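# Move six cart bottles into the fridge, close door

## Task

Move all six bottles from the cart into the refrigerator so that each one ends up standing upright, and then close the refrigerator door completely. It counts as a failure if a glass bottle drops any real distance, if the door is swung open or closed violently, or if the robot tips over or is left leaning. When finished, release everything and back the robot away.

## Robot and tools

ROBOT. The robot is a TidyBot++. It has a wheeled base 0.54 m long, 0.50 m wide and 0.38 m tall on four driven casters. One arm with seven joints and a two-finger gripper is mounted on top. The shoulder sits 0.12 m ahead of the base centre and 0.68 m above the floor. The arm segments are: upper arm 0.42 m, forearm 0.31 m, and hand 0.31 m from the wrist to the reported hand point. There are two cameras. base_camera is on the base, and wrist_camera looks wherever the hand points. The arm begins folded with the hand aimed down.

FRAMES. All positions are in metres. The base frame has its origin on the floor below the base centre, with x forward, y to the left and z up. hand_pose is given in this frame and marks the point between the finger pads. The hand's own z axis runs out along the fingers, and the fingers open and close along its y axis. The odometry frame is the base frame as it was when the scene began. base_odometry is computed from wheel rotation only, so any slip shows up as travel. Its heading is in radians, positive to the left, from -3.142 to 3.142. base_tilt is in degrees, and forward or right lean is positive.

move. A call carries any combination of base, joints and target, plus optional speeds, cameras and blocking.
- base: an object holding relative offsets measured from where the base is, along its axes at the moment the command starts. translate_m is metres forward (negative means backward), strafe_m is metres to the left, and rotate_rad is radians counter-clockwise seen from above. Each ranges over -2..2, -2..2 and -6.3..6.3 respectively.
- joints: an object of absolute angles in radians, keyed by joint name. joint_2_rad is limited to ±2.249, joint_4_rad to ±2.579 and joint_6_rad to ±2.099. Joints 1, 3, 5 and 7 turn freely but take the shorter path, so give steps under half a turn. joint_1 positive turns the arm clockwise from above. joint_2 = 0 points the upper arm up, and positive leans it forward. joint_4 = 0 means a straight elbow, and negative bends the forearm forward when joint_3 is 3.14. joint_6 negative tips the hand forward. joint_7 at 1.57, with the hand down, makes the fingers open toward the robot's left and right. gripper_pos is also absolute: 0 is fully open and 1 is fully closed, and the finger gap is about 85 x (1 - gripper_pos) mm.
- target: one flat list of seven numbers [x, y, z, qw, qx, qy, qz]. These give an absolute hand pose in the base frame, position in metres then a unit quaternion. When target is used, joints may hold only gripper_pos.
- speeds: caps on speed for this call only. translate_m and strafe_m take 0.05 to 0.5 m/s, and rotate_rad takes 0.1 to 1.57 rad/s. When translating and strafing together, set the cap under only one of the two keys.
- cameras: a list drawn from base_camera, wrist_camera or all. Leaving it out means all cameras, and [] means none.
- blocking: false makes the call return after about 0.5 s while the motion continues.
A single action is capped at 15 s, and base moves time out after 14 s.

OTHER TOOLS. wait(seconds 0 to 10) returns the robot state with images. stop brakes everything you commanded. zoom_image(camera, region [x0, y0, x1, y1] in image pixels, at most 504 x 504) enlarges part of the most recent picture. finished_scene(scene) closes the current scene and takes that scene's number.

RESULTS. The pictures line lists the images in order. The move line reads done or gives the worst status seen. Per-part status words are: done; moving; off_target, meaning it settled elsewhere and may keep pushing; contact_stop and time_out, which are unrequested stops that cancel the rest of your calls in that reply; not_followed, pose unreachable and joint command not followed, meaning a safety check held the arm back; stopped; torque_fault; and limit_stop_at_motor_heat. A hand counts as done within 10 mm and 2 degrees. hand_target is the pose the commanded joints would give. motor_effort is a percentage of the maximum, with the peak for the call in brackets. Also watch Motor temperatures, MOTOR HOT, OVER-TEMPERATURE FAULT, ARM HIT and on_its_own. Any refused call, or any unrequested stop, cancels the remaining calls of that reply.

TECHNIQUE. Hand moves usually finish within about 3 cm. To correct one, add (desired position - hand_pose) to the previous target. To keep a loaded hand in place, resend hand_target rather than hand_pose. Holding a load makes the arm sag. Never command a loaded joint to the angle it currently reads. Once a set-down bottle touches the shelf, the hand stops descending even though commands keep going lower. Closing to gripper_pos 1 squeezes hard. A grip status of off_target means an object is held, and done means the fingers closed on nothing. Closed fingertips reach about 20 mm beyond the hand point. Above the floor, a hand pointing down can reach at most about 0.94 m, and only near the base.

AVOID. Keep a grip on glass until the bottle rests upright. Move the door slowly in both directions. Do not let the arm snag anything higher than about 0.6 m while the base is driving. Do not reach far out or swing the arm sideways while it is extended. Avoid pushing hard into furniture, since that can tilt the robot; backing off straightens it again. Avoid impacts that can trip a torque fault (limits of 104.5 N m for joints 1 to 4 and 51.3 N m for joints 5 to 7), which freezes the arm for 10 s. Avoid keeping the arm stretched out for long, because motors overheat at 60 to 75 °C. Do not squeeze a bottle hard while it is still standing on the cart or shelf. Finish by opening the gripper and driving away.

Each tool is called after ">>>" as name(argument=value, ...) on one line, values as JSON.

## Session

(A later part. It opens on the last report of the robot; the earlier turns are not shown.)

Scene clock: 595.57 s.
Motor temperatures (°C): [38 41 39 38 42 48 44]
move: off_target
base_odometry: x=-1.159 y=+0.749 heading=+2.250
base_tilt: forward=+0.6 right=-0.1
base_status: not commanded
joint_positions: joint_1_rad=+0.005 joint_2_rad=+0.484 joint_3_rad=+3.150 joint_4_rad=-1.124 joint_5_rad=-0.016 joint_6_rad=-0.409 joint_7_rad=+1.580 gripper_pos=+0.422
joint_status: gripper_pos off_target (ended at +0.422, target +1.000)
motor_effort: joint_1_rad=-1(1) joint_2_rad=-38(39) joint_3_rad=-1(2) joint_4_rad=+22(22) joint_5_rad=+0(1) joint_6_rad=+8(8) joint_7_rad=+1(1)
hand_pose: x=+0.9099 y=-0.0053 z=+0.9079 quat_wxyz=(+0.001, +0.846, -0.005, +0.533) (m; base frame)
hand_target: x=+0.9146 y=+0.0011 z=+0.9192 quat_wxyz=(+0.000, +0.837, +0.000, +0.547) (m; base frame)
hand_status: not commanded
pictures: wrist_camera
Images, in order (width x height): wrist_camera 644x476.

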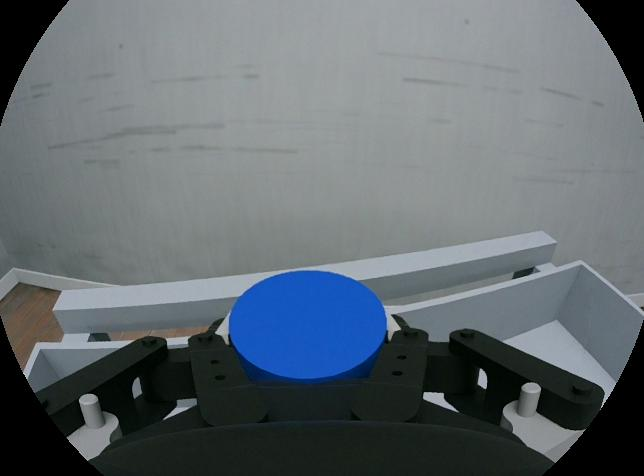

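>>> move(target=[0.913,0.001,1.05,0,0.835,0,0.550], cameras=["wrist_camera"])

Scene clock: 610.37 s.
Motor temperatures (°C): [38 42 39 38 42 48 44]
move: off_target
base_odometry: x=-1.159 y=+0.749 heading=+2.250
base_tilt: forward=+0.7 right=+0.0
base_status: not commanded
joint_positions: joint_1_rad=+0.005 joint_2_rad=+0.603 joint_3_rad=+3.157 joint_4_rad=-0.604 joint_5_rad=-0.016 joint_6_rad=-0.830 joint_7_rad=+1.580 gripper_pos=+0.422
joint_status: not commanded
motor_effort: joint_1_rad=+0(1) joint_2_rad=-49(52) joint_3_rad=-1(1) joint_4_rad=+25(28) joint_5_rad=+0(1) joint_6_rad=+11(12) joint_7_rad=+0(1)
hand_pose: x=+0.9295 y=-0.0065 z=+1.0007 quat_wxyz=(+0.003, +0.851, -0.003, +0.525) (m; base frame)
hand_target: x=+0.9130 y=+0.0010 z=+1.0500 quat_wxyz=(+0.000, +0.835, +0.000, +0.550) (m; base frame)
hand_status: off_target (0.053 m and 3.5 deg from the pose sent, 0.142 m and 2.4 deg at the start)
pictures: wrist_camera
Images, in order (width x height): wrist_camera 644x476.

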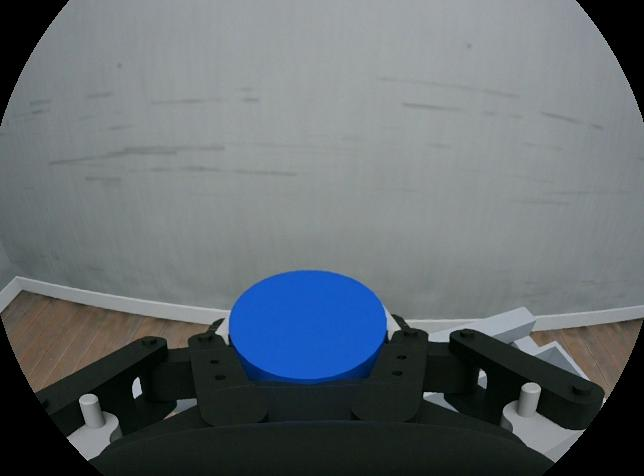

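>>> move(base={"translate_m":-0.6}, joints={"joint_1_rad":0,"joint_2_rad":-0.27,"joint_3_rad":3.142,"joint_4_rad":-1.17,"joint_5_rad":0,"joint_6_rad":-1.08,"joint_7_rad":1.571}, cameras=["wrist_camera"])

>>> move(base={"rotate_rad":1.474}, speeds={"rotate_rad":0.8}, cameras=["wrist_camera"])

Scene clock: 615.03 s.
Motor temperatures (°C): [38 42 39 38 42 48 44]
move: done
base_odometry: x=-0.782 y=+0.282 heading=+2.251
base_tilt: forward=+0.6 right=-0.1
base_status: done
joint_positions: joint_1_rad=+0.000 joint_2_rad=-0.259 joint_3_rad=+3.158 joint_4_rad=-1.181 joint_5_rad=-0.016 joint_6_rad=-1.066 joint_7_rad=+1.580 gripper_pos=+0.422
joint_status: all done
motor_effort: joint_1_rad=+0(3) joint_2_rad=-12(55) joint_3_rad=+0(1) joint_4_rad=+23(28) joint_5_rad=+0(2) joint_6_rad=+11(13) joint_7_rad=+1(2)
hand_pose: x=+0.5465 y=-0.0030 z=+1.1526 quat_wxyz=(-0.003, +0.838, -0.003, +0.545) (m; base frame)
hand_target: x=+0.5386 y=+0.0011 z=+1.1589 quat_wxyz=(+0.000, +0.836, +0.000, +0.549) (m; base frame)
hand_status: not commanded
pictures: wrist_camera
Images, in order (width x height): wrist_camera 644x476.

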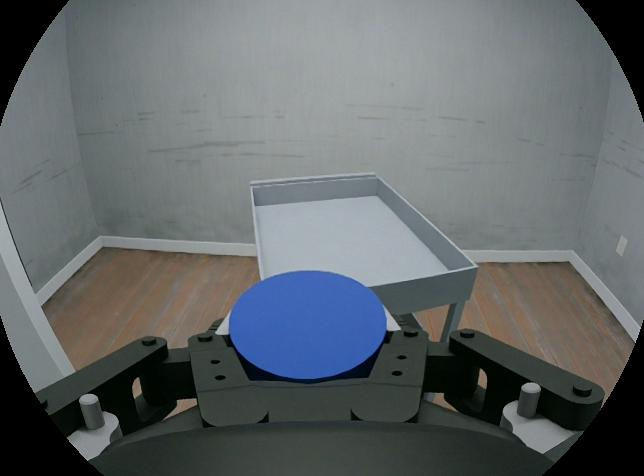

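Scene clock: 617.67 s.
Motor temperatures (°C): [38 42 39 38 42 48 44]
move: done
base_odometry: x=-0.782 y=+0.282 heading=-2.559
base_tilt: forward=+0.6 right=-0.1
base_status: done
joint_positions: joint_1_rad=+0.000 joint_2_rad=-0.258 joint_3_rad=+3.151 joint_4_rad=-1.182 joint_5_rad=-0.016 joint_6_rad=-1.066 joint_7_rad=+1.580 gripper_pos=+0.422
joint_status: not commanded
motor_effort: joint_1_rad=+1(2) joint_2_rad=-12(13) joint_3_rad=+0(4) joint_4_rad=+22(23) joint_5_rad=-1(2) joint_6_rad=+11(12) joint_7_rad=+1(1)
hand_pose: x=+0.5467 y=+0.0007 z=+1.1518 quat_wxyz=(-0.004, +0.839, +0.000, +0.545) (m; base frame)
hand_target: x=+0.5386 y=+0.0011 z=+1.1589 quat_wxyz=(+0.000, +0.836, +0.000, +0.549) (m; base frame)
hand_status: not commanded
pictures: wrist_camera
Images, in order (width x height): wrist_camera 644x476.

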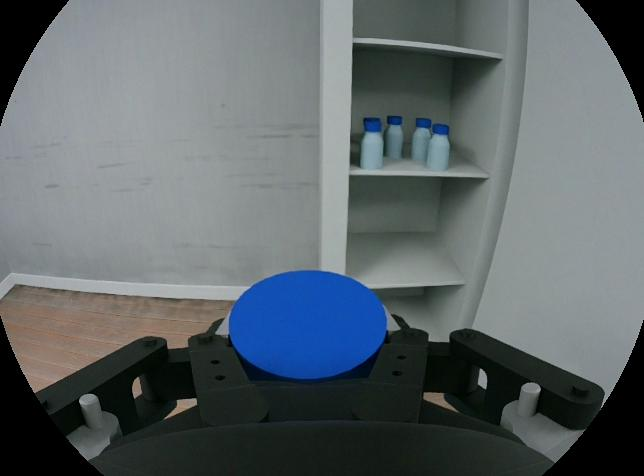

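>>> move(base={"translate_m":0.56,"strafe_m":-0.312}, joints={"joint_1_rad":0,"joint_2_rad":-0.22,"joint_3_rad":3.142,"joint_4_rad":-1.20,"joint_5_rad":0,"joint_6_rad":-1.02,"joint_7_rad":1.571}, cameras=["wrist_camera"])

Scene clock: 622.73 s.
Motor temperatures (°C): [38 42 39 38 42 48 44]
move: done
base_odometry: x=-1.422 y=+0.235 heading=-2.558
base_tilt: forward=+0.6 right=-0.1
base_status: done
joint_positions: joint_1_rad=+0.000 joint_2_rad=-0.199 joint_3_rad=+3.151 joint_4_rad=-1.214 joint_5_rad=-0.016 joint_6_rad=-1.054 joint_7_rad=+1.580 gripper_pos=+0.422
joint_status: all done
motor_effort: joint_1_rad=+1(2) joint_2_rad=-16(18) joint_3_rad=+0(2) joint_4_rad=+24(24) joint_5_rad=+0(2) joint_6_rad=+11(12) joint_7_rad=+1(1)
hand_pose: x=+0.5766 y=+0.0007 z=+1.1113 quat_wxyz=(-0.004, +0.860, +0.000, +0.511) (m; base frame)
hand_target: x=+0.5713 y=+0.0011 z=+1.1380 quat_wxyz=(+0.000, +0.841, +0.000, +0.540) (m; base frame)
hand_status: not commanded
pictures: wrist_camera
Images, in order (width x height): wrist_camera 644x476.

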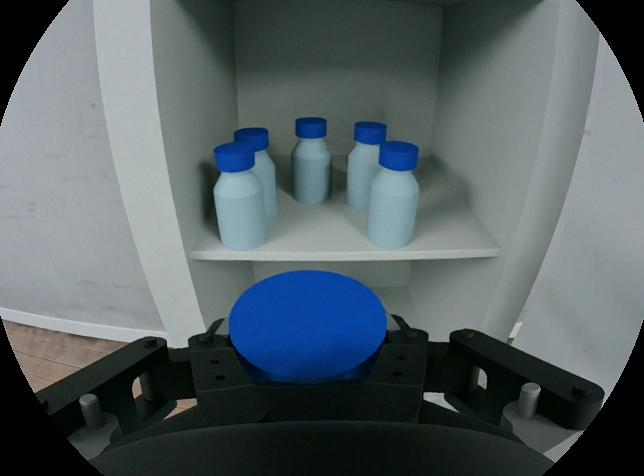

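>>> move(base={"translate_m":0.24,"strafe_m":-0.011}, speeds={"translate_m":0.2}, cameras=["wrist_camera"])

Scene clock: 627.00 s.
Motor temperatures (°C): [38 42 39 38 42 48 44]
move: done
base_odometry: x=-1.628 y=+0.112 heading=-2.559
base_tilt: forward=+0.7 right=+0.0
base_status: done
joint_positions: joint_1_rad=+0.000 joint_2_rad=-0.191 joint_3_rad=+3.151 joint_4_rad=-1.215 joint_5_rad=-0.016 joint_6_rad=-1.054 joint_7_rad=+1.580 gripper_pos=+0.422
joint_status: not commanded
motor_effort: joint_1_rad=+1(1) joint_2_rad=-15(19) joint_3_rad=+0(2) joint_4_rad=+24(25) joint_5_rad=+0(1) joint_6_rad=+11(12) joint_7_rad=+0(1)
hand_pose: x=+0.5799 y=+0.0007 z=+1.1071 quat_wxyz=(-0.004, +0.862, +0.000, +0.507) (m; base frame)
hand_target: x=+0.5713 y=+0.0011 z=+1.1380 quat_wxyz=(+0.000, +0.841, +0.000, +0.540) (m; base frame)
hand_status: not commanded
pictures: wrist_camera
Images, in order (width x height): wrist_camera 644x476.

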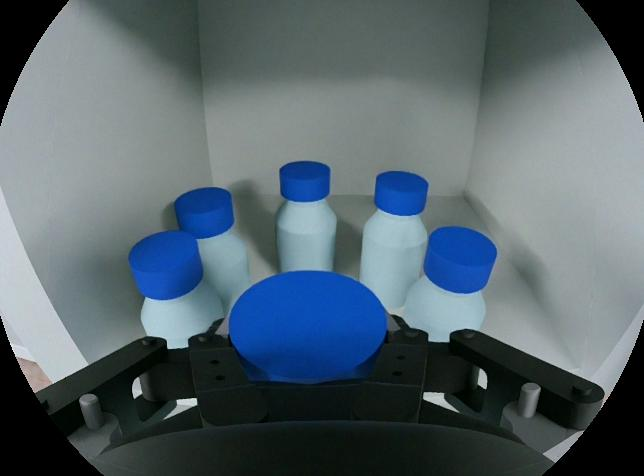

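>>> move(base={"translate_m":0.09,"strafe_m":-0.005}, speeds={"translate_m":0.1}, joints={"joint_2_rad":-0.22,"joint_4_rad":-1.27,"joint_6_rad":-0.92}, cameras=["wrist_camera"])

Scene clock: 633.37 s.
Motor temperatures (°C): [38 42 39 38 42 48 44]
move: done
base_odometry: x=-1.706 y=+0.066 heading=-2.559
base_tilt: forward=+0.6 right=+0.0
base_status: done
joint_positions: joint_1_rad=+0.000 joint_2_rad=-0.190 joint_3_rad=+3.151 joint_4_rad=-1.286 joint_5_rad=-0.016 joint_6_rad=-0.974 joint_7_rad=+1.580 gripper_pos=+0.422
joint_status: all done
motor_effort: joint_1_rad=+1(2) joint_2_rad=-16(20) joint_3_rad=+0(1) joint_4_rad=+24(26) joint_5_rad=+0(1) joint_6_rad=+10(13) joint_7_rad=+0(1)
hand_pose: x=+0.5925 y=+0.0004 z=+1.0899 quat_wxyz=(-0.004, +0.860, -0.001, +0.511) (m; base frame)
hand_target: x=+0.5867 y=+0.0011 z=+1.1278 quat_wxyz=(+0.000, +0.833, +0.000, +0.553) (m; base frame)
hand_status: not commanded
pictures: wrist_camera
Images, in order (width x height): wrist_camera 644x476.

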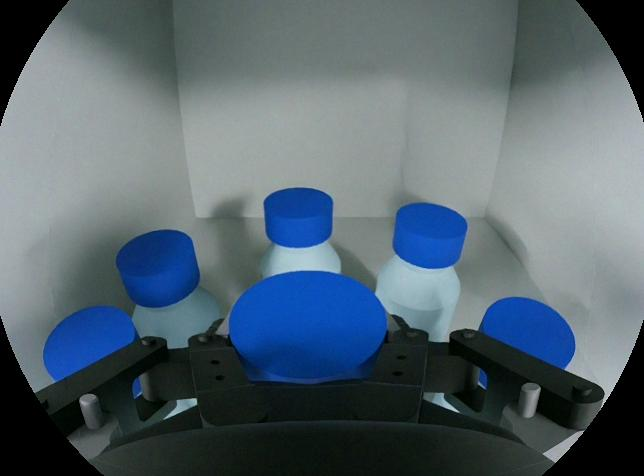

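>>> move(base={"translate_m":0.014}, speeds={"translate_m":0.1}, joints={"joint_2_rad":-0.22,"joint_4_rad":-1.34,"joint_6_rad":-0.85}, cameras=["wrist_camera"])

Scene clock: 643.80 s.
Motor temperatures (°C): [38 41 39 38 42 48 44]
move: done
base_odometry: x=-1.718 y=+0.059 heading=-2.559
base_tilt: forward=+0.7 right=+0.0
base_status: done
joint_positions: joint_1_rad=+0.000 joint_2_rad=-0.190 joint_3_rad=+3.151 joint_4_rad=-1.359 joint_5_rad=-0.016 joint_6_rad=-0.905 joint_7_rad=+1.580 gripper_pos=+0.422
joint_status: all done
motor_effort: joint_1_rad=+1(2) joint_2_rad=-16(19) joint_3_rad=+0(1) joint_4_rad=+25(27) joint_5_rad=+0(1) joint_6_rad=+11(13) joint_7_rad=+0(1)
hand_pose: x=+0.6018 y=+0.0002 z=+1.0678 quat_wxyz=(-0.004, +0.861, -0.002, +0.509) (m; base frame)
hand_target: x=+0.5970 y=+0.0011 z=+1.1084 quat_wxyz=(+0.000, +0.833, +0.000, +0.553) (m; base frame)
hand_status: not commanded
pictures: wrist_camera
Images, in order (width x height): wrist_camera 644x476.

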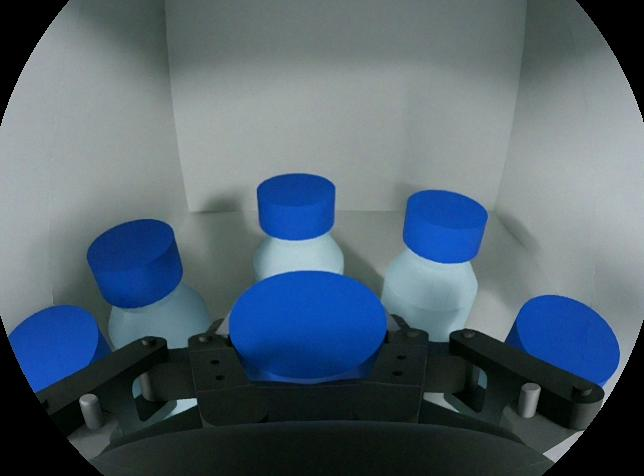

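>>> move(joints={"joint_2_rad":-0.22,"joint_4_rad":-1.38,"joint_6_rad":-0.79}, cameras=["wrist_camera"])

>>> move(joints={"joint_2_rad":-0.22,"joint_4_rad":-1.42,"joint_6_rad":-0.75}, cameras=["wrist_camera"])

Scene clock: 646.90 s.
Motor temperatures (°C): [38 41 39 38 42 48 44]
move: done
base_odometry: x=-1.718 y=+0.059 heading=-2.559
base_tilt: forward=+0.6 right=-0.1
base_status: not commanded
joint_positions: joint_1_rad=+0.000 joint_2_rad=-0.190 joint_3_rad=+3.151 joint_4_rad=-1.397 joint_5_rad=-0.016 joint_6_rad=-0.845 joint_7_rad=+1.580 gripper_pos=+0.422
joint_status: all done
motor_effort: joint_1_rad=+0(1) joint_2_rad=-17(20) joint_3_rad=+0(0) joint_4_rad=+25(26) joint_5_rad=+0(1) joint_6_rad=+10(12) joint_7_rad=+0(1)
hand_pose: x=+0.6095 y=-0.0001 z=+1.0628 quat_wxyz=(-0.004, +0.855, -0.002, +0.518) (m; base frame)
hand_target: x=+0.6046 y=+0.0011 z=+1.1027 quat_wxyz=(+0.000, +0.828, +0.000, +0.561) (m; base frame)
hand_status: not commanded
pictures: wrist_camera
Images, in order (width x height): wrist_camera 644x476.

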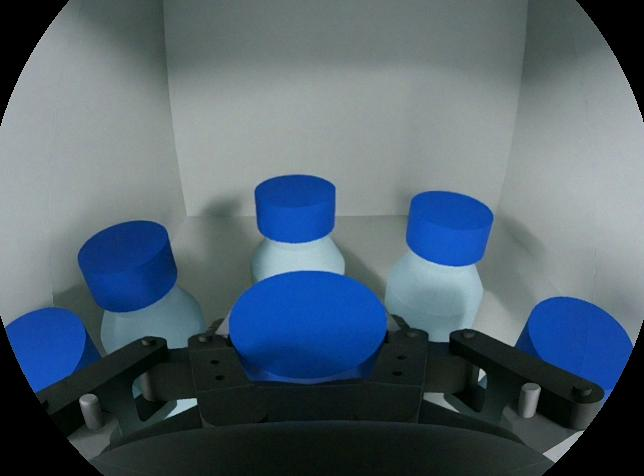

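Scene clock: 647.60 s.
Motor temperatures (°C): [38 41 39 38 42 48 44]
move: done
base_odometry: x=-1.718 y=+0.059 heading=-2.559
base_tilt: forward=+0.7 right=-0.1
base_status: not commanded
joint_positions: joint_1_rad=+0.000 joint_2_rad=-0.190 joint_3_rad=+3.151 joint_4_rad=-1.432 joint_5_rad=-0.016 joint_6_rad=-0.803 joint_7_rad=+1.580 gripper_pos=+0.422
joint_status: all done
motor_effort: joint_1_rad=+0(2) joint_2_rad=-15(18) joint_3_rad=+0(0) joint_4_rad=+24(26) joint_5_rad=+0(1) joint_6_rad=+11(12) joint_7_rad=+0(1)
hand_pose: x=+0.6143 y=-0.0002 z=+1.0542 quat_wxyz=(-0.004, +0.854, -0.002, +0.521) (m; base frame)
hand_target: x=+0.6094 y=+0.0011 z=+1.0911 quat_wxyz=(+0.000, +0.828, +0.000, +0.561) (m; base frame)
hand_status: not commanded
pictures: wrist_camera
Images, in order (width x height): wrist_camera 644x476.

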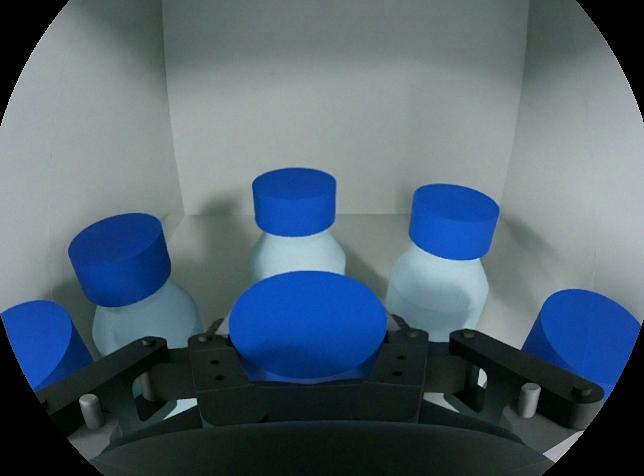

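>>> move(joints={"joint_2_rad":-0.22,"joint_4_rad":-1.46,"joint_6_rad":-0.71}, cameras=[])

>>> move(joints={"joint_2_rad":-0.22,"joint_4_rad":-1.49,"joint_6_rad":-0.68}, cameras=["wrist_camera"])

Scene clock: 650.90 s.
Motor temperatures (°C): [38 41 39 38 42 48 44]
move: done
base_odometry: x=-1.718 y=+0.059 heading=-2.559
base_tilt: forward=+0.6 right=-0.1
base_status: not commanded
joint_positions: joint_1_rad=+0.000 joint_2_rad=-0.192 joint_3_rad=+3.151 joint_4_rad=-1.458 joint_5_rad=-0.016 joint_6_rad=-0.754 joint_7_rad=+1.580 gripper_pos=+0.422
joint_status: all done
motor_effort: joint_1_rad=+0(1) joint_2_rad=-15(17) joint_3_rad=+0(0) joint_4_rad=+23(24) joint_5_rad=+0(1) joint_6_rad=+9(10) joint_7_rad=+1(1)
hand_pose: x=+0.6192 y=-0.0005 z=+1.0539 quat_wxyz=(-0.004, +0.847, -0.003, +0.532) (m; base frame)
hand_target: x=+0.6137 y=+0.0011 z=+1.0793 quat_wxyz=(+0.000, +0.828, +0.000, +0.561) (m; base frame)
hand_status: not commanded
pictures: none
No camera images: "cameras" was empty.

Scene clock: 651.53 s.
Motor temperatures (°C): [38 41 39 38 42 48 44]
move: done
base_odometry: x=-1.718 y=+0.059 heading=-2.559
base_tilt: forward=+0.7 right=-0.1
base_status: not commanded
joint_positions: joint_1_rad=+0.000 joint_2_rad=-0.198 joint_3_rad=+3.151 joint_4_rad=-1.480 joint_5_rad=-0.016 joint_6_rad=-0.719 joint_7_rad=+1.580 gripper_pos=+0.422
joint_status: all done
motor_effort: joint_1_rad=+1(2) joint_2_rad=-12(15) joint_3_rad=+0(0) joint_4_rad=+21(23) joint_5_rad=+0(2) joint_6_rad=+9(9) joint_7_rad=+1(1)
hand_pose: x=+0.6208 y=-0.0006 z=+1.0540 quat_wxyz=(-0.004, +0.842, -0.003, +0.540) (m; base frame)
hand_target: x=+0.6166 y=+0.0011 z=+1.0703 quat_wxyz=(+0.000, +0.828, +0.000, +0.561) (m; base frame)
hand_status: not commanded
pictures: wrist_camera
Images, in order (width x height): wrist_camera 644x476.

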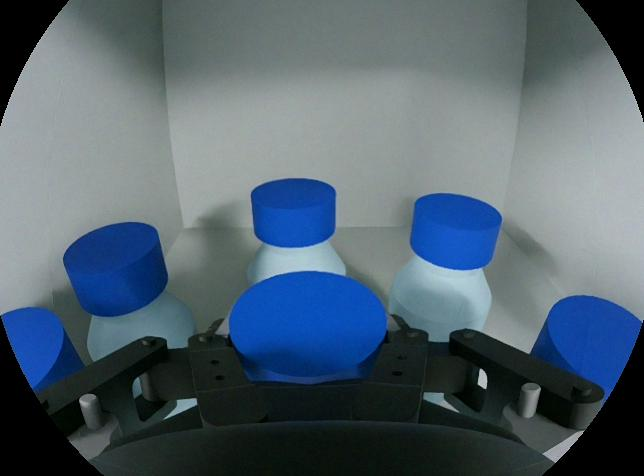

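>>> move(joints={"joint_2_rad":-0.22,"joint_4_rad":-1.515,"joint_6_rad":-0.68}, cameras=["wrist_camera"])

Scene clock: 654.03 s.
Motor temperatures (°C): [38 41 39 38 42 48 44]
move: done
base_odometry: x=-1.718 y=+0.059 heading=-2.559
base_tilt: forward=+0.6 right=-0.1
base_status: not commanded
joint_positions: joint_1_rad=+0.000 joint_2_rad=-0.204 joint_3_rad=+3.151 joint_4_rad=-1.491 joint_5_rad=-0.016 joint_6_rad=-0.706 joint_7_rad=+1.580 gripper_pos=+0.422
joint_status: all done
motor_effort: joint_1_rad=+1(2) joint_2_rad=-11(13) joint_3_rad=+1(1) joint_4_rad=+19(21) joint_5_rad=+1(2) joint_6_rad=+6(8) joint_7_rad=+1(1)
hand_pose: x=+0.6196 y=-0.0007 z=+1.0542 quat_wxyz=(-0.004, +0.840, -0.003, +0.543) (m; base frame)
hand_target: x=+0.6159 y=+0.0011 z=+1.0556 quat_wxyz=(+0.000, +0.835, +0.000, +0.551) (m; base frame)
hand_status: not commanded
pictures: wrist_camera
Images, in order (width x height): wrist_camera 644x476.

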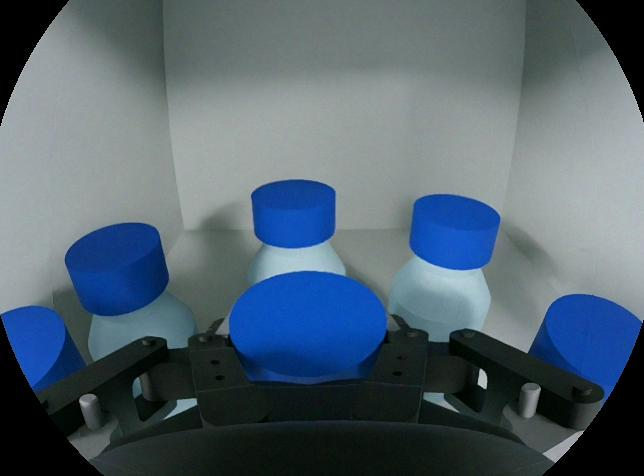

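>>> move(joints={"joint_2_rad":-0.22,"joint_4_rad":-1.515,"joint_6_rad":-0.705}, cameras=[])

>>> move(joints={"gripper_pos":0.28}, cameras=["wrist_camera"])

Scene clock: 657.23 s.
Motor temperatures (°C): [38 41 39 38 42 48 44]
move: done
base_odometry: x=-1.718 y=+0.059 heading=-2.559
base_tilt: forward=+0.6 right=-0.1
base_status: not commanded
joint_positions: joint_1_rad=+0.000 joint_2_rad=-0.204 joint_3_rad=+3.151 joint_4_rad=-1.491 joint_5_rad=-0.016 joint_6_rad=-0.707 joint_7_rad=+1.580 gripper_pos=+0.422
joint_status: all done
motor_effort: joint_1_rad=+1(2) joint_2_rad=-10(12) joint_3_rad=+0(1) joint_4_rad=+18(19) joint_5_rad=+1(2) joint_6_rad=+6(7) joint_7_rad=+1(1)
hand_pose: x=+0.6194 y=-0.0007 z=+1.0541 quat_wxyz=(-0.004, +0.840, -0.003, +0.543) (m; base frame)
hand_target: x=+0.6127 y=+0.0011 z=+1.0485 quat_wxyz=(+0.000, +0.841, +0.000, +0.540) (m; base frame)
hand_status: not commanded
pictures: none
No camera images: "cameras" was empty.

Scene clock: 658.23 s.
Motor temperatures (°C): [38 41 39 38 42 48 44]
move: done
base_odometry: x=-1.718 y=+0.059 heading=-2.559
base_tilt: forward=+0.7 right=+0.0
base_status: not commanded
joint_positions: joint_1_rad=+0.000 joint_2_rad=-0.204 joint_3_rad=+3.151 joint_4_rad=-1.505 joint_5_rad=-0.016 joint_6_rad=-0.707 joint_7_rad=+1.580 gripper_pos=+0.280
joint_status: all done
motor_effort: joint_1_rad=+1(2) joint_2_rad=-13(14) joint_3_rad=+0(1) joint_4_rad=+21(22) joint_5_rad=+0(2) joint_6_rad=+7(8) joint_7_rad=+1(1)
hand_pose: x=+0.6188 y=-0.0006 z=+1.0463 quat_wxyz=(-0.004, +0.843, -0.003, +0.537) (m; base frame)
hand_target: x=+0.6127 y=+0.0011 z=+1.0485 quat_wxyz=(+0.000, +0.841, +0.000, +0.540) (m; base frame)
hand_status: not commanded
pictures: wrist_camera
Images, in order (width x height): wrist_camera 644x476.

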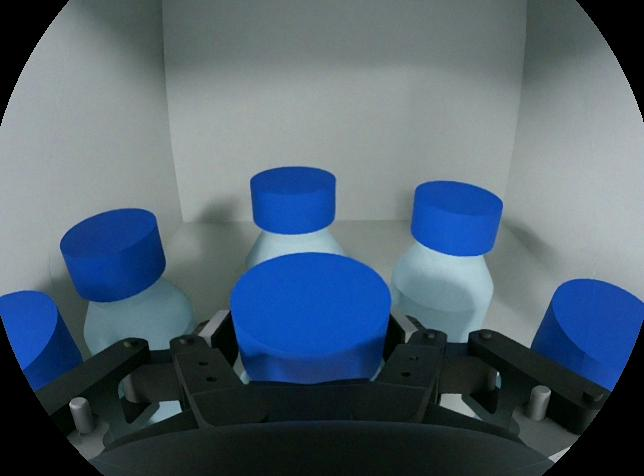

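>>> move(base={"translate_m":-0.05}, speeds={"translate_m":0.08}, cameras=["wrist_camera"])

Scene clock: 662.07 s.
Motor temperatures (°C): [38 41 39 38 42 48 44]
move: done
base_odometry: x=-1.676 y=+0.086 heading=-2.559
base_tilt: forward=+0.6 right=-0.2
base_status: done
joint_positions: joint_1_rad=+0.000 joint_2_rad=-0.209 joint_3_rad=+3.151 joint_4_rad=-1.505 joint_5_rad=-0.016 joint_6_rad=-0.707 joint_7_rad=+1.580 gripper_pos=+0.280
joint_status: not commanded
motor_effort: joint_1_rad=+1(2) joint_2_rad=-13(18) joint_3_rad=+0(2) joint_4_rad=+21(21) joint_5_rad=+1(1) joint_6_rad=+7(8) joint_7_rad=+1(1)
hand_pose: x=+0.6172 y=-0.0006 z=+1.0484 quat_wxyz=(-0.004, +0.842, -0.003, +0.539) (m; base frame)
hand_target: x=+0.6127 y=+0.0011 z=+1.0485 quat_wxyz=(+0.000, +0.841, +0.000, +0.540) (m; base frame)
hand_status: not commanded
pictures: wrist_camera
Images, in order (width x height): wrist_camera 644x476.

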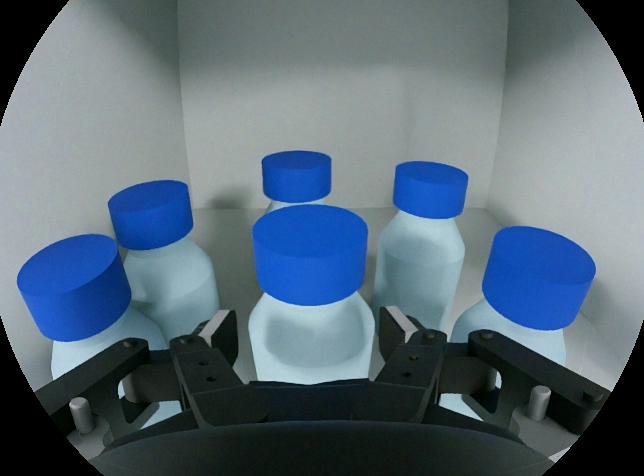

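>>> move(base={"translate_m":-0.12}, speeds={"translate_m":0.15}, cameras=["wrist_camera"])

>>> move(base={"translate_m":-0.70}, joints={"joint_1_rad":0,"joint_2_rad":-0.43,"joint_3_rad":3.142,"joint_4_rad":-1.538,"joint_5_rad":0,"joint_6_rad":-0.73,"joint_7_rad":1.571,"gripper_pos":1.0}, cameras=["wrist_camera","base_camera"])

Scene clock: 667.00 s.
Motor temperatures (°C): [38 41 39 38 42 48 44]
move: done
base_odometry: x=-1.576 y=+0.152 heading=-2.559
base_tilt: forward=+0.6 right=-0.1
base_status: done
joint_positions: joint_1_rad=+0.000 joint_2_rad=-0.212 joint_3_rad=+3.151 joint_4_rad=-1.505 joint_5_rad=-0.016 joint_6_rad=-0.707 joint_7_rad=+1.580 gripper_pos=+0.280
joint_status: not commanded
motor_effort: joint_1_rad=+1(2) joint_2_rad=-12(17) joint_3_rad=+0(1) joint_4_rad=+21(22) joint_5_rad=+0(1) joint_6_rad=+7(8) joint_7_rad=+1(1)
hand_pose: x=+0.6159 y=-0.0006 z=+1.0499 quat_wxyz=(-0.004, +0.841, -0.003, +0.540) (m; base frame)
hand_target: x=+0.6127 y=+0.0011 z=+1.0485 quat_wxyz=(+0.000, +0.841, +0.000, +0.540) (m; base frame)
hand_status: not commanded
pictures: wrist_camera
Images, in order (width x height): wrist_camera 644x476.

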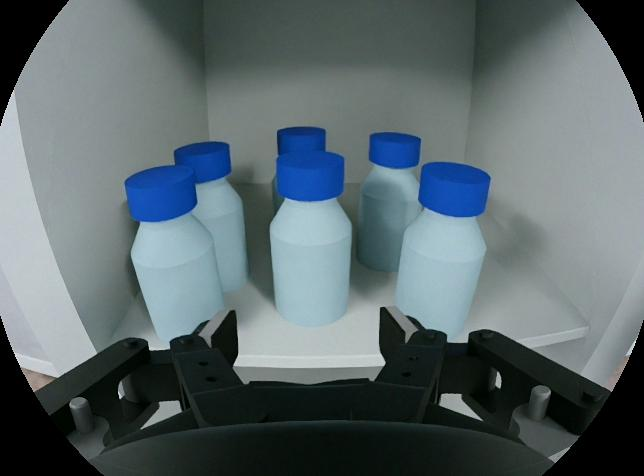

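Scene clock: 669.53 s.
Motor temperatures (°C): [38 41 39 38 42 48 44]
move: done
base_odometry: x=-0.992 y=+0.538 heading=-2.559
base_tilt: forward=+0.7 right=+0.0
base_status: done
joint_positions: joint_1_rad=+0.000 joint_2_rad=-0.425 joint_3_rad=+3.151 joint_4_rad=-1.526 joint_5_rad=-0.016 joint_6_rad=-0.707 joint_7_rad=+1.580 gripper_pos=+0.999
joint_status: all done
motor_effort: joint_1_rad=+1(2) joint_2_rad=-4(19) joint_3_rad=+0(1) joint_4_rad=+20(23) joint_5_rad=+0(2) joint_6_rad=+8(9) joint_7_rad=+0(2)
hand_pose: x=+0.5286 y=-0.0006 z=+1.1343 quat_wxyz=(-0.004, +0.786, -0.003, +0.618) (m; base frame)
hand_target: x=+0.5251 y=+0.0011 z=+1.1224 quat_wxyz=(+0.000, +0.795, +0.000, +0.607) (m; base frame)
hand_status: not commanded
pictures: base_camera, wrist_camera
Images, in order (width x height): base_camera 644x364, wrist_camera 644x476.

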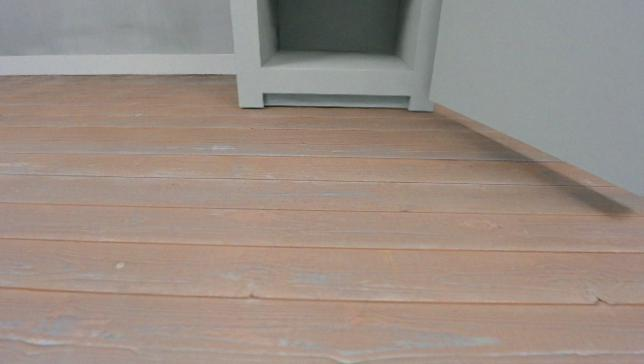

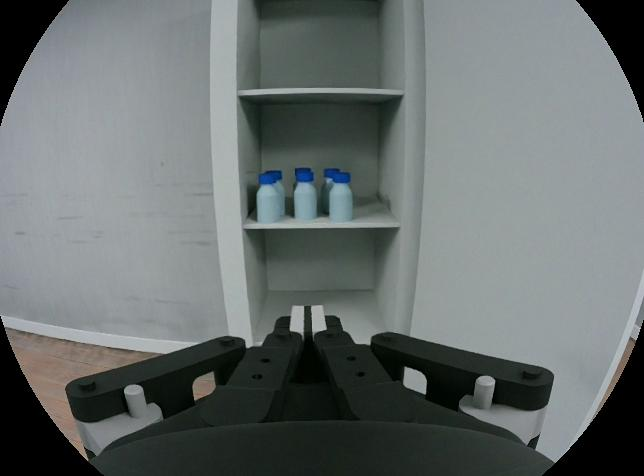

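>>> move(base={"strafe_m":-0.51,"rotate_rad":-0.3}, cameras=["wrist_camera","base_camera"])

Scene clock: 679.20 s.
Motor temperatures (°C): [38 41 39 38 42 48 44]
move: done
base_odometry: x=-1.273 y=+0.964 heading=-2.859
base_tilt: forward=+0.6 right=-0.1
base_status: done
joint_positions: joint_1_rad=+0.000 joint_2_rad=-0.425 joint_3_rad=+3.146 joint_4_rad=-1.528 joint_5_rad=-0.015 joint_6_rad=-0.707 joint_7_rad=+1.580 gripper_pos=+0.999
joint_status: not commanded
motor_effort: joint_1_rad=+1(2) joint_2_rad=-4(8) joint_3_rad=+0(8) joint_4_rad=+20(21) joint_5_rad=+1(2) joint_6_rad=+8(8) joint_7_rad=+1(1)
hand_pose: x=+0.5288 y=+0.0021 z=+1.1329 quat_wxyz=(-0.004, +0.787, +0.000, +0.618) (m; base frame)
hand_target: x=+0.5251 y=+0.0011 z=+1.1224 quat_wxyz=(+0.000, +0.795, +0.000, +0.607) (m; base frame)
hand_status: not commanded
pictures: base_camera, wrist_camera
Images, in order (width x height): base_camera 644x364, wrist_camera 644x476.

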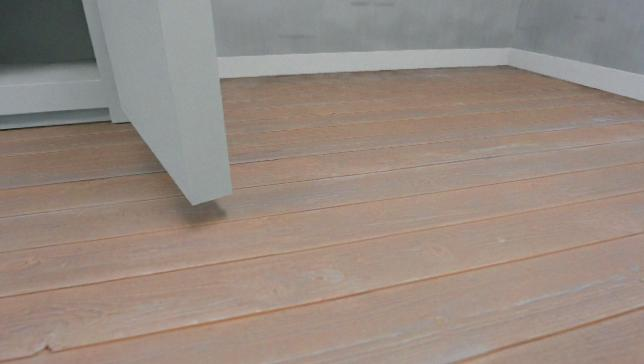

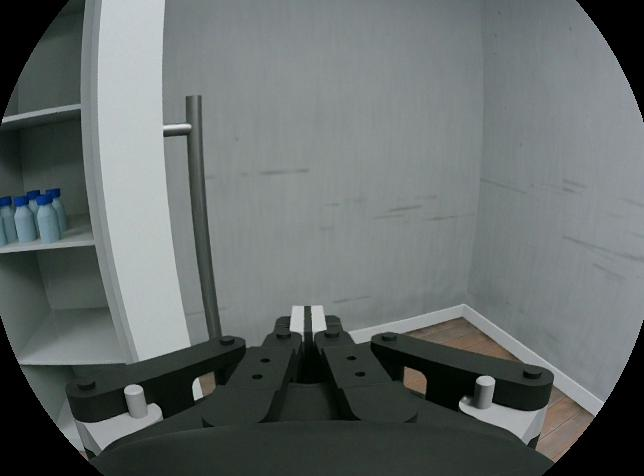

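>>> move(base={"translate_m":0.3,"strafe_m":-0.03}, speeds={"translate_m":0.2}, cameras=["wrist_camera"])

Scene clock: 685.03 s.
Motor temperatures (°C): [38 41 39 38 42 48 44]
move: done
base_odometry: x=-1.569 y=+0.909 heading=-2.860
base_tilt: forward=+0.6 right=-0.1
base_status: done
joint_positions: joint_1_rad=+0.000 joint_2_rad=-0.426 joint_3_rad=+3.146 joint_4_rad=-1.529 joint_5_rad=-0.015 joint_6_rad=-0.707 joint_7_rad=+1.580 gripper_pos=+0.999
joint_status: not commanded
motor_effort: joint_1_rad=+1(1) joint_2_rad=-4(7) joint_3_rad=+0(0) joint_4_rad=+19(21) joint_5_rad=+0(1) joint_6_rad=+7(9) joint_7_rad=+1(1)
hand_pose: x=+0.5284 y=+0.0022 z=+1.1332 quat_wxyz=(-0.004, +0.786, +0.000, +0.618) (m; base frame)
hand_target: x=+0.5251 y=+0.0011 z=+1.1224 quat_wxyz=(+0.000, +0.795, +0.000, +0.607) (m; base frame)
hand_status: not commanded
pictures: wrist_camera
Images, in order (width x height): wrist_camera 644x476.

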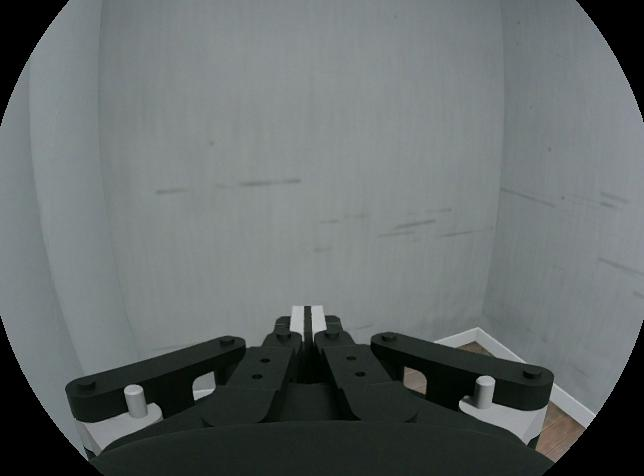

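>>> move(base={"strafe_m":0.15,"translate_m":-0.02}, speeds={"strafe_m":0.1}, cameras=["wrist_camera","base_camera"])

Scene clock: 688.87 s.
Motor temperatures (°C): [38 41 39 38 42 48 44]
move: done
base_odometry: x=-1.509 y=+0.770 heading=-2.860
base_tilt: forward=+0.6 right=-0.1
base_status: done
joint_positions: joint_1_rad=+0.003 joint_2_rad=-0.434 joint_3_rad=+3.150 joint_4_rad=-1.529 joint_5_rad=-0.014 joint_6_rad=-0.712 joint_7_rad=+1.580 gripper_pos=+0.999
joint_status: not commanded
motor_effort: joint_1_rad=+1(5) joint_2_rad=-4(6) joint_3_rad=+0(8) joint_4_rad=+20(21) joint_5_rad=+0(4) joint_6_rad=+8(12) joint_7_rad=+1(1)
hand_pose: x=+0.5243 y=-0.0020 z=+1.1348 quat_wxyz=(-0.002, +0.785, -0.003, +0.619) (m; base frame)
hand_target: x=+0.5251 y=+0.0011 z=+1.1224 quat_wxyz=(+0.000, +0.795, +0.000, +0.607) (m; base frame)
hand_status: not commanded
pictures: base_camera, wrist_camera
Images, in order (width x height): base_camera 644x364, wrist_camera 644x476.

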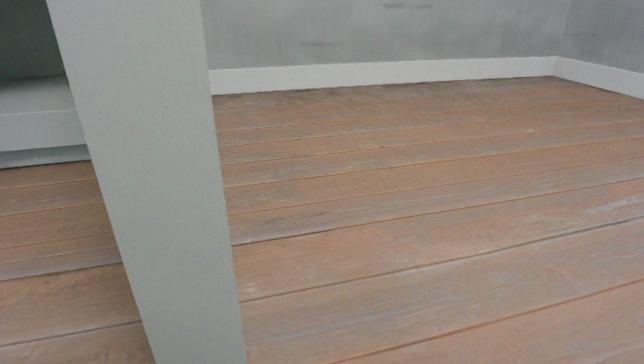

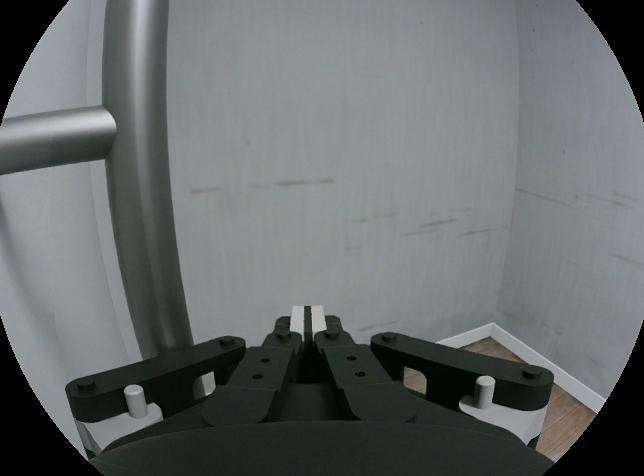

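>>> move(base={"strafe_m":0.12,"translate_m":-0.05}, speeds={"strafe_m":0.1}, cameras=["wrist_camera","base_camera"])

Scene clock: 693.03 s.
Motor temperatures (°C): [38 41 39 38 42 48 44]
move: done
base_odometry: x=-1.427 y=+0.669 heading=-2.860
base_tilt: forward=+0.6 right=-0.1
base_status: done
joint_positions: joint_1_rad=+0.014 joint_2_rad=-0.444 joint_3_rad=+3.160 joint_4_rad=-1.535 joint_5_rad=-0.014 joint_6_rad=-0.730 joint_7_rad=+1.580 gripper_pos=+0.999
joint_status: not commanded
motor_effort: joint_1_rad=+1(7) joint_2_rad=-3(9) joint_3_rad=+0(12) joint_4_rad=+20(22) joint_5_rad=+1(7) joint_6_rad=+7(14) joint_7_rad=+0(1)
hand_pose: x=+0.5190 y=-0.0115 z=+1.1296 quat_wxyz=(+0.002, +0.790, -0.012, +0.613) (m; base frame)
hand_target: x=+0.5251 y=+0.0011 z=+1.1224 quat_wxyz=(+0.000, +0.795, +0.000, +0.607) (m; base frame)
hand_status: not commanded
pictures: base_camera, wrist_camera
Images, in order (width x height): base_camera 644x364, wrist_camera 644x476.

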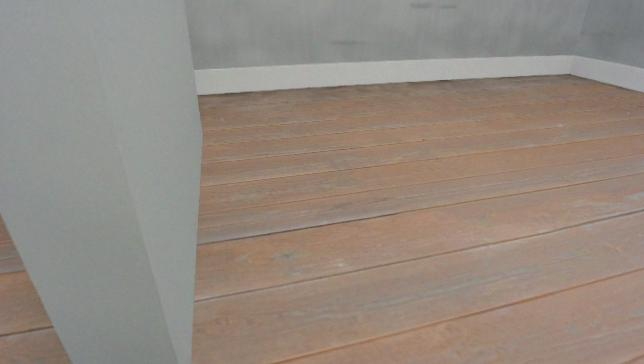

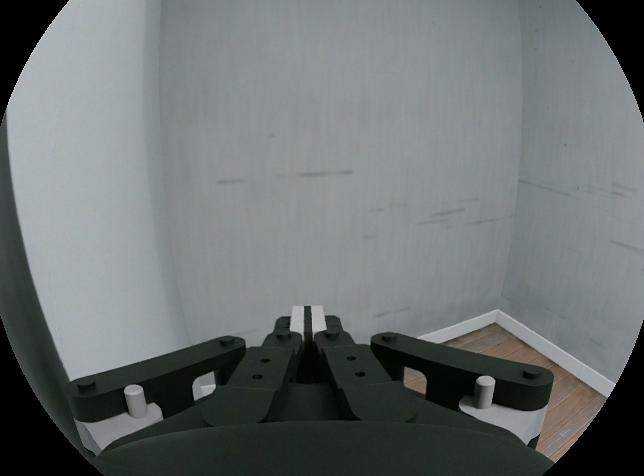

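>>> move(base={"strafe_m":0.12,"translate_m":-0.12}, speeds={"strafe_m":0.1}, cameras=["wrist_camera","base_camera"])

Scene clock: 697.23 s.
Motor temperatures (°C): [38 41 39 38 42 48 44]
move: done
base_odometry: x=-1.278 y=+0.586 heading=-2.860
base_tilt: forward=+0.6 right=-0.1
base_status: done
joint_positions: joint_1_rad=+0.009 joint_2_rad=-0.438 joint_3_rad=+3.152 joint_4_rad=-1.535 joint_5_rad=-0.013 joint_6_rad=-0.730 joint_7_rad=+1.580 gripper_pos=+0.999
joint_status: not commanded
motor_effort: joint_1_rad=+1(3) joint_2_rad=-3(6) joint_3_rad=+0(7) joint_4_rad=+20(20) joint_5_rad=+0(5) joint_6_rad=+8(9) joint_7_rad=+0(1)
hand_pose: x=+0.5215 y=-0.0052 z=+1.1274 quat_wxyz=(+0.000, +0.792, -0.006, +0.611) (m; base frame)
hand_target: x=+0.5251 y=+0.0011 z=+1.1224 quat_wxyz=(+0.000, +0.795, +0.000, +0.607) (m; base frame)
hand_status: not commanded
pictures: base_camera, wrist_camera
Images, in order (width x height): base_camera 644x364, wrist_camera 644x476.

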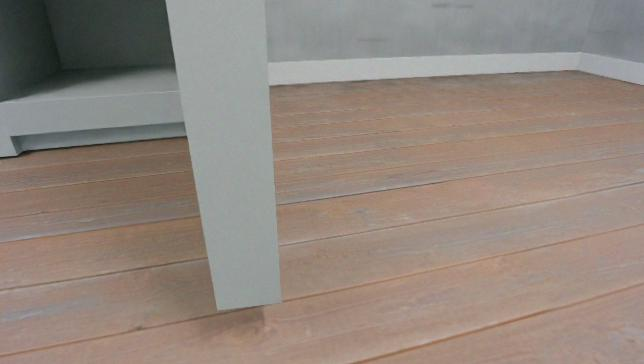

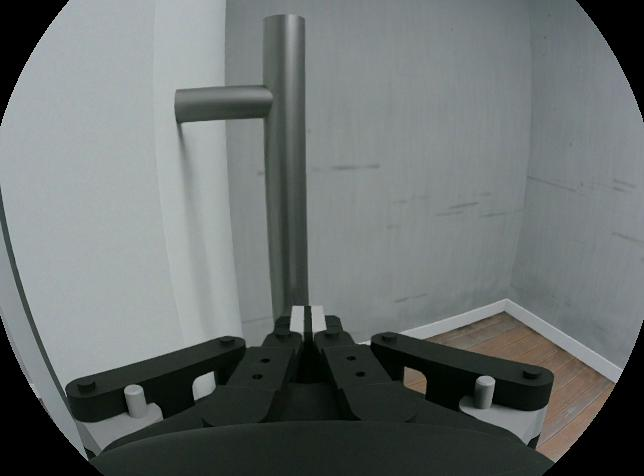

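>>> move(base={"strafe_m":-0.10}, speeds={"strafe_m":0.2}, cameras=[])

>>> move(base={"translate_m":0.17}, speeds={"translate_m":0.2}, cameras=["wrist_camera","base_camera"])

Scene clock: 701.30 s.
Motor temperatures (°C): [38 41 39 38 42 48 44]
move: done
base_odometry: x=-1.306 y=+0.683 heading=-2.860
base_tilt: forward=+0.6 right=-0.1
base_status: done
joint_positions: joint_1_rad=+0.008 joint_2_rad=-0.437 joint_3_rad=+3.149 joint_4_rad=-1.535 joint_5_rad=-0.013 joint_6_rad=-0.730 joint_7_rad=+1.580 gripper_pos=+0.999
joint_status: not commanded
motor_effort: joint_1_rad=+1(2) joint_2_rad=-3(6) joint_3_rad=+0(3) joint_4_rad=+19(20) joint_5_rad=+0(1) joint_6_rad=+8(8) joint_7_rad=+1(1)
hand_pose: x=+0.5218 y=-0.0035 z=+1.1270 quat_wxyz=(+0.000, +0.792, -0.005, +0.611) (m; base frame)
hand_target: x=+0.5251 y=+0.0011 z=+1.1224 quat_wxyz=(+0.000, +0.795, +0.000, +0.607) (m; base frame)
hand_status: not commanded
pictures: none
No camera images: "cameras" was empty.

Scene clock: 703.03 s.
Motor temperatures (°C): [38 41 39 38 42 48 44]
move: done
base_odometry: x=-1.470 y=+0.636 heading=-2.860
base_tilt: forward=+0.6 right=-0.1
base_status: done
joint_positions: joint_1_rad=+0.007 joint_2_rad=-0.421 joint_3_rad=+3.150 joint_4_rad=-1.538 joint_5_rad=-0.010 joint_6_rad=-0.734 joint_7_rad=+1.580 gripper_pos=+0.999
joint_status: not commanded
motor_effort: joint_1_rad=+1(4) joint_2_rad=-4(9) joint_3_rad=+0(10) joint_4_rad=+20(22) joint_5_rad=+0(5) joint_6_rad=+8(12) joint_7_rad=+1(1)
hand_pose: x=+0.5287 y=-0.0045 z=+1.1176 quat_wxyz=(+0.001, +0.799, -0.005, +0.602) (m; base frame)
hand_target: x=+0.5251 y=+0.0011 z=+1.1224 quat_wxyz=(+0.000, +0.795, +0.000, +0.607) (m; base frame)
hand_status: not commanded
pictures: base_camera, wrist_camera
Images, in order (width x height): base_camera 644x364, wrist_camera 644x476.

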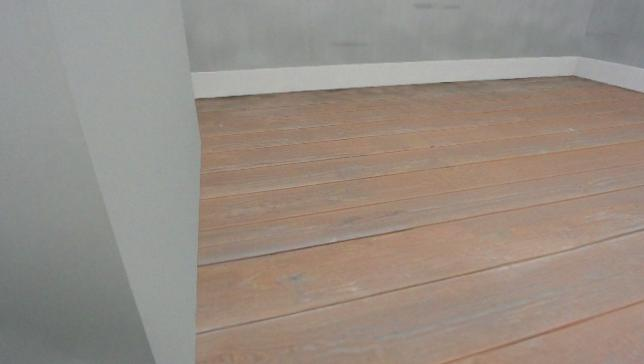

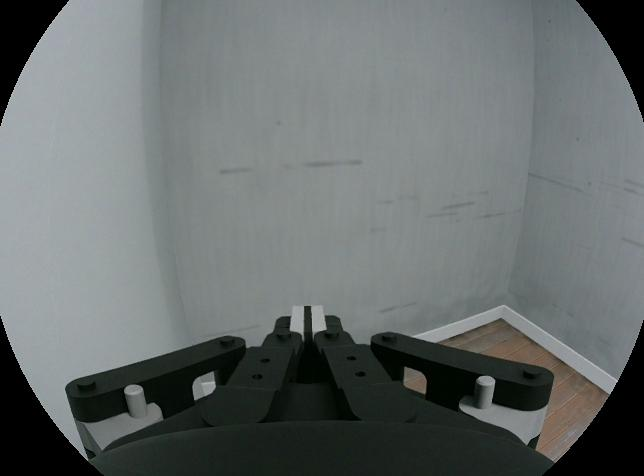

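>>> move(base={"strafe_m":0.18,"translate_m":-0.05}, speeds={"strafe_m":0.1}, cameras=["wrist_camera","base_camera"])

Scene clock: 709.03 s.
Motor temperatures (°C): [38 41 39 38 42 48 44]
move: done
base_odometry: x=-1.372 y=+0.476 heading=-2.860
base_tilt: forward=+0.7 right=-0.1
base_status: done
joint_positions: joint_1_rad=+0.008 joint_2_rad=-0.425 joint_3_rad=+3.153 joint_4_rad=-1.538 joint_5_rad=-0.010 joint_6_rad=-0.734 joint_7_rad=+1.580 gripper_pos=+0.999
joint_status: not commanded
motor_effort: joint_1_rad=+1(4) joint_2_rad=-4(6) joint_3_rad=+0(8) joint_4_rad=+20(21) joint_5_rad=+0(2) joint_6_rad=+8(9) joint_7_rad=+1(2)
hand_pose: x=+0.5270 y=-0.0063 z=+1.1192 quat_wxyz=(+0.002, +0.798, -0.006, +0.603) (m; base frame)
hand_target: x=+0.5251 y=+0.0011 z=+1.1224 quat_wxyz=(+0.000, +0.795, +0.000, +0.607) (m; base frame)
hand_status: not commanded
pictures: base_camera, wrist_camera
Images, in order (width x height): base_camera 644x364, wrist_camera 644x476.

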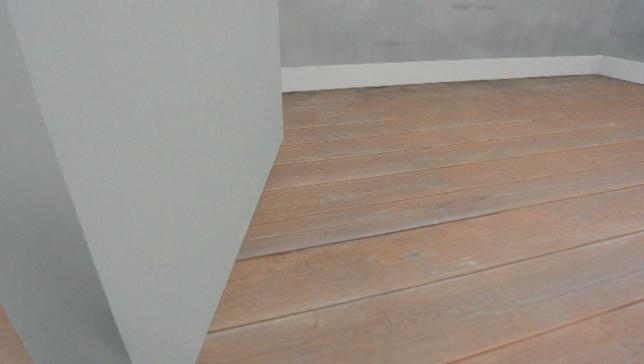

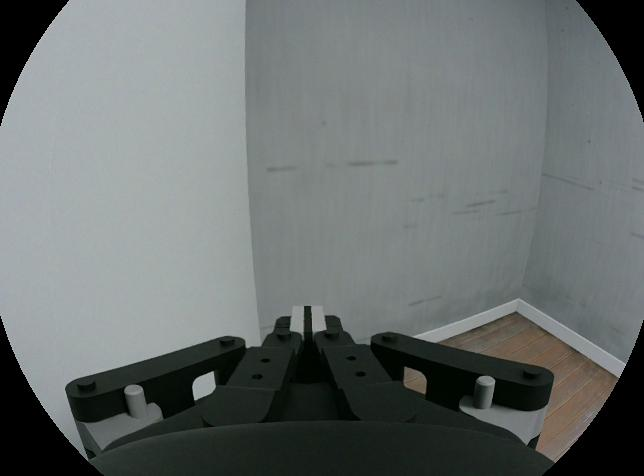

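>>> move(base={"strafe_m":0.16,"translate_m":-0.03}, speeds={"strafe_m":0.1}, cameras=["wrist_camera","base_camera"])

Scene clock: 713.27 s.
Motor temperatures (°C): [38 41 39 38 42 48 44]
move: done
base_odometry: x=-1.298 y=+0.331 heading=-2.860
base_tilt: forward=+0.6 right=+0.0
base_status: done
joint_positions: joint_1_rad=+0.009 joint_2_rad=-0.421 joint_3_rad=+3.149 joint_4_rad=-1.538 joint_5_rad=-0.009 joint_6_rad=-0.732 joint_7_rad=+1.580 gripper_pos=+0.999
joint_status: not commanded
motor_effort: joint_1_rad=+1(5) joint_2_rad=-5(11) joint_3_rad=+0(9) joint_4_rad=+20(21) joint_5_rad=+0(4) joint_6_rad=+8(8) joint_7_rad=+1(1)
hand_pose: x=+0.5291 y=-0.0043 z=+1.1178 quat_wxyz=(+0.002, +0.799, -0.004, +0.602) (m; base frame)
hand_target: x=+0.5251 y=+0.0011 z=+1.1224 quat_wxyz=(+0.000, +0.795, +0.000, +0.607) (m; base frame)
hand_status: not commanded
pictures: base_camera, wrist_camera
Images, in order (width x height): base_camera 644x364, wrist_camera 644x476.

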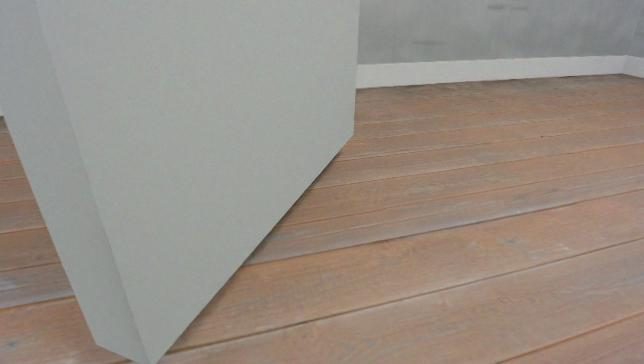

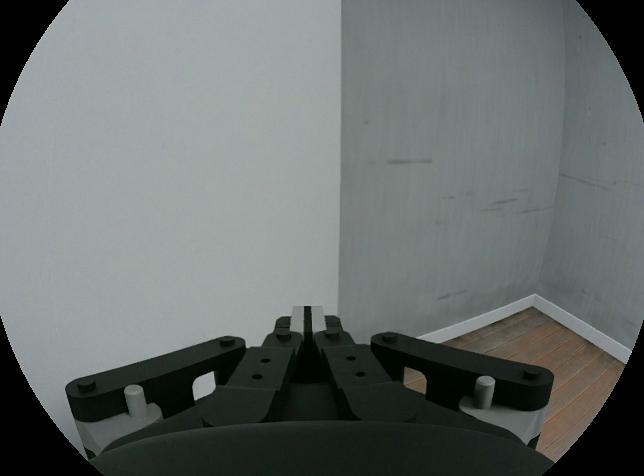

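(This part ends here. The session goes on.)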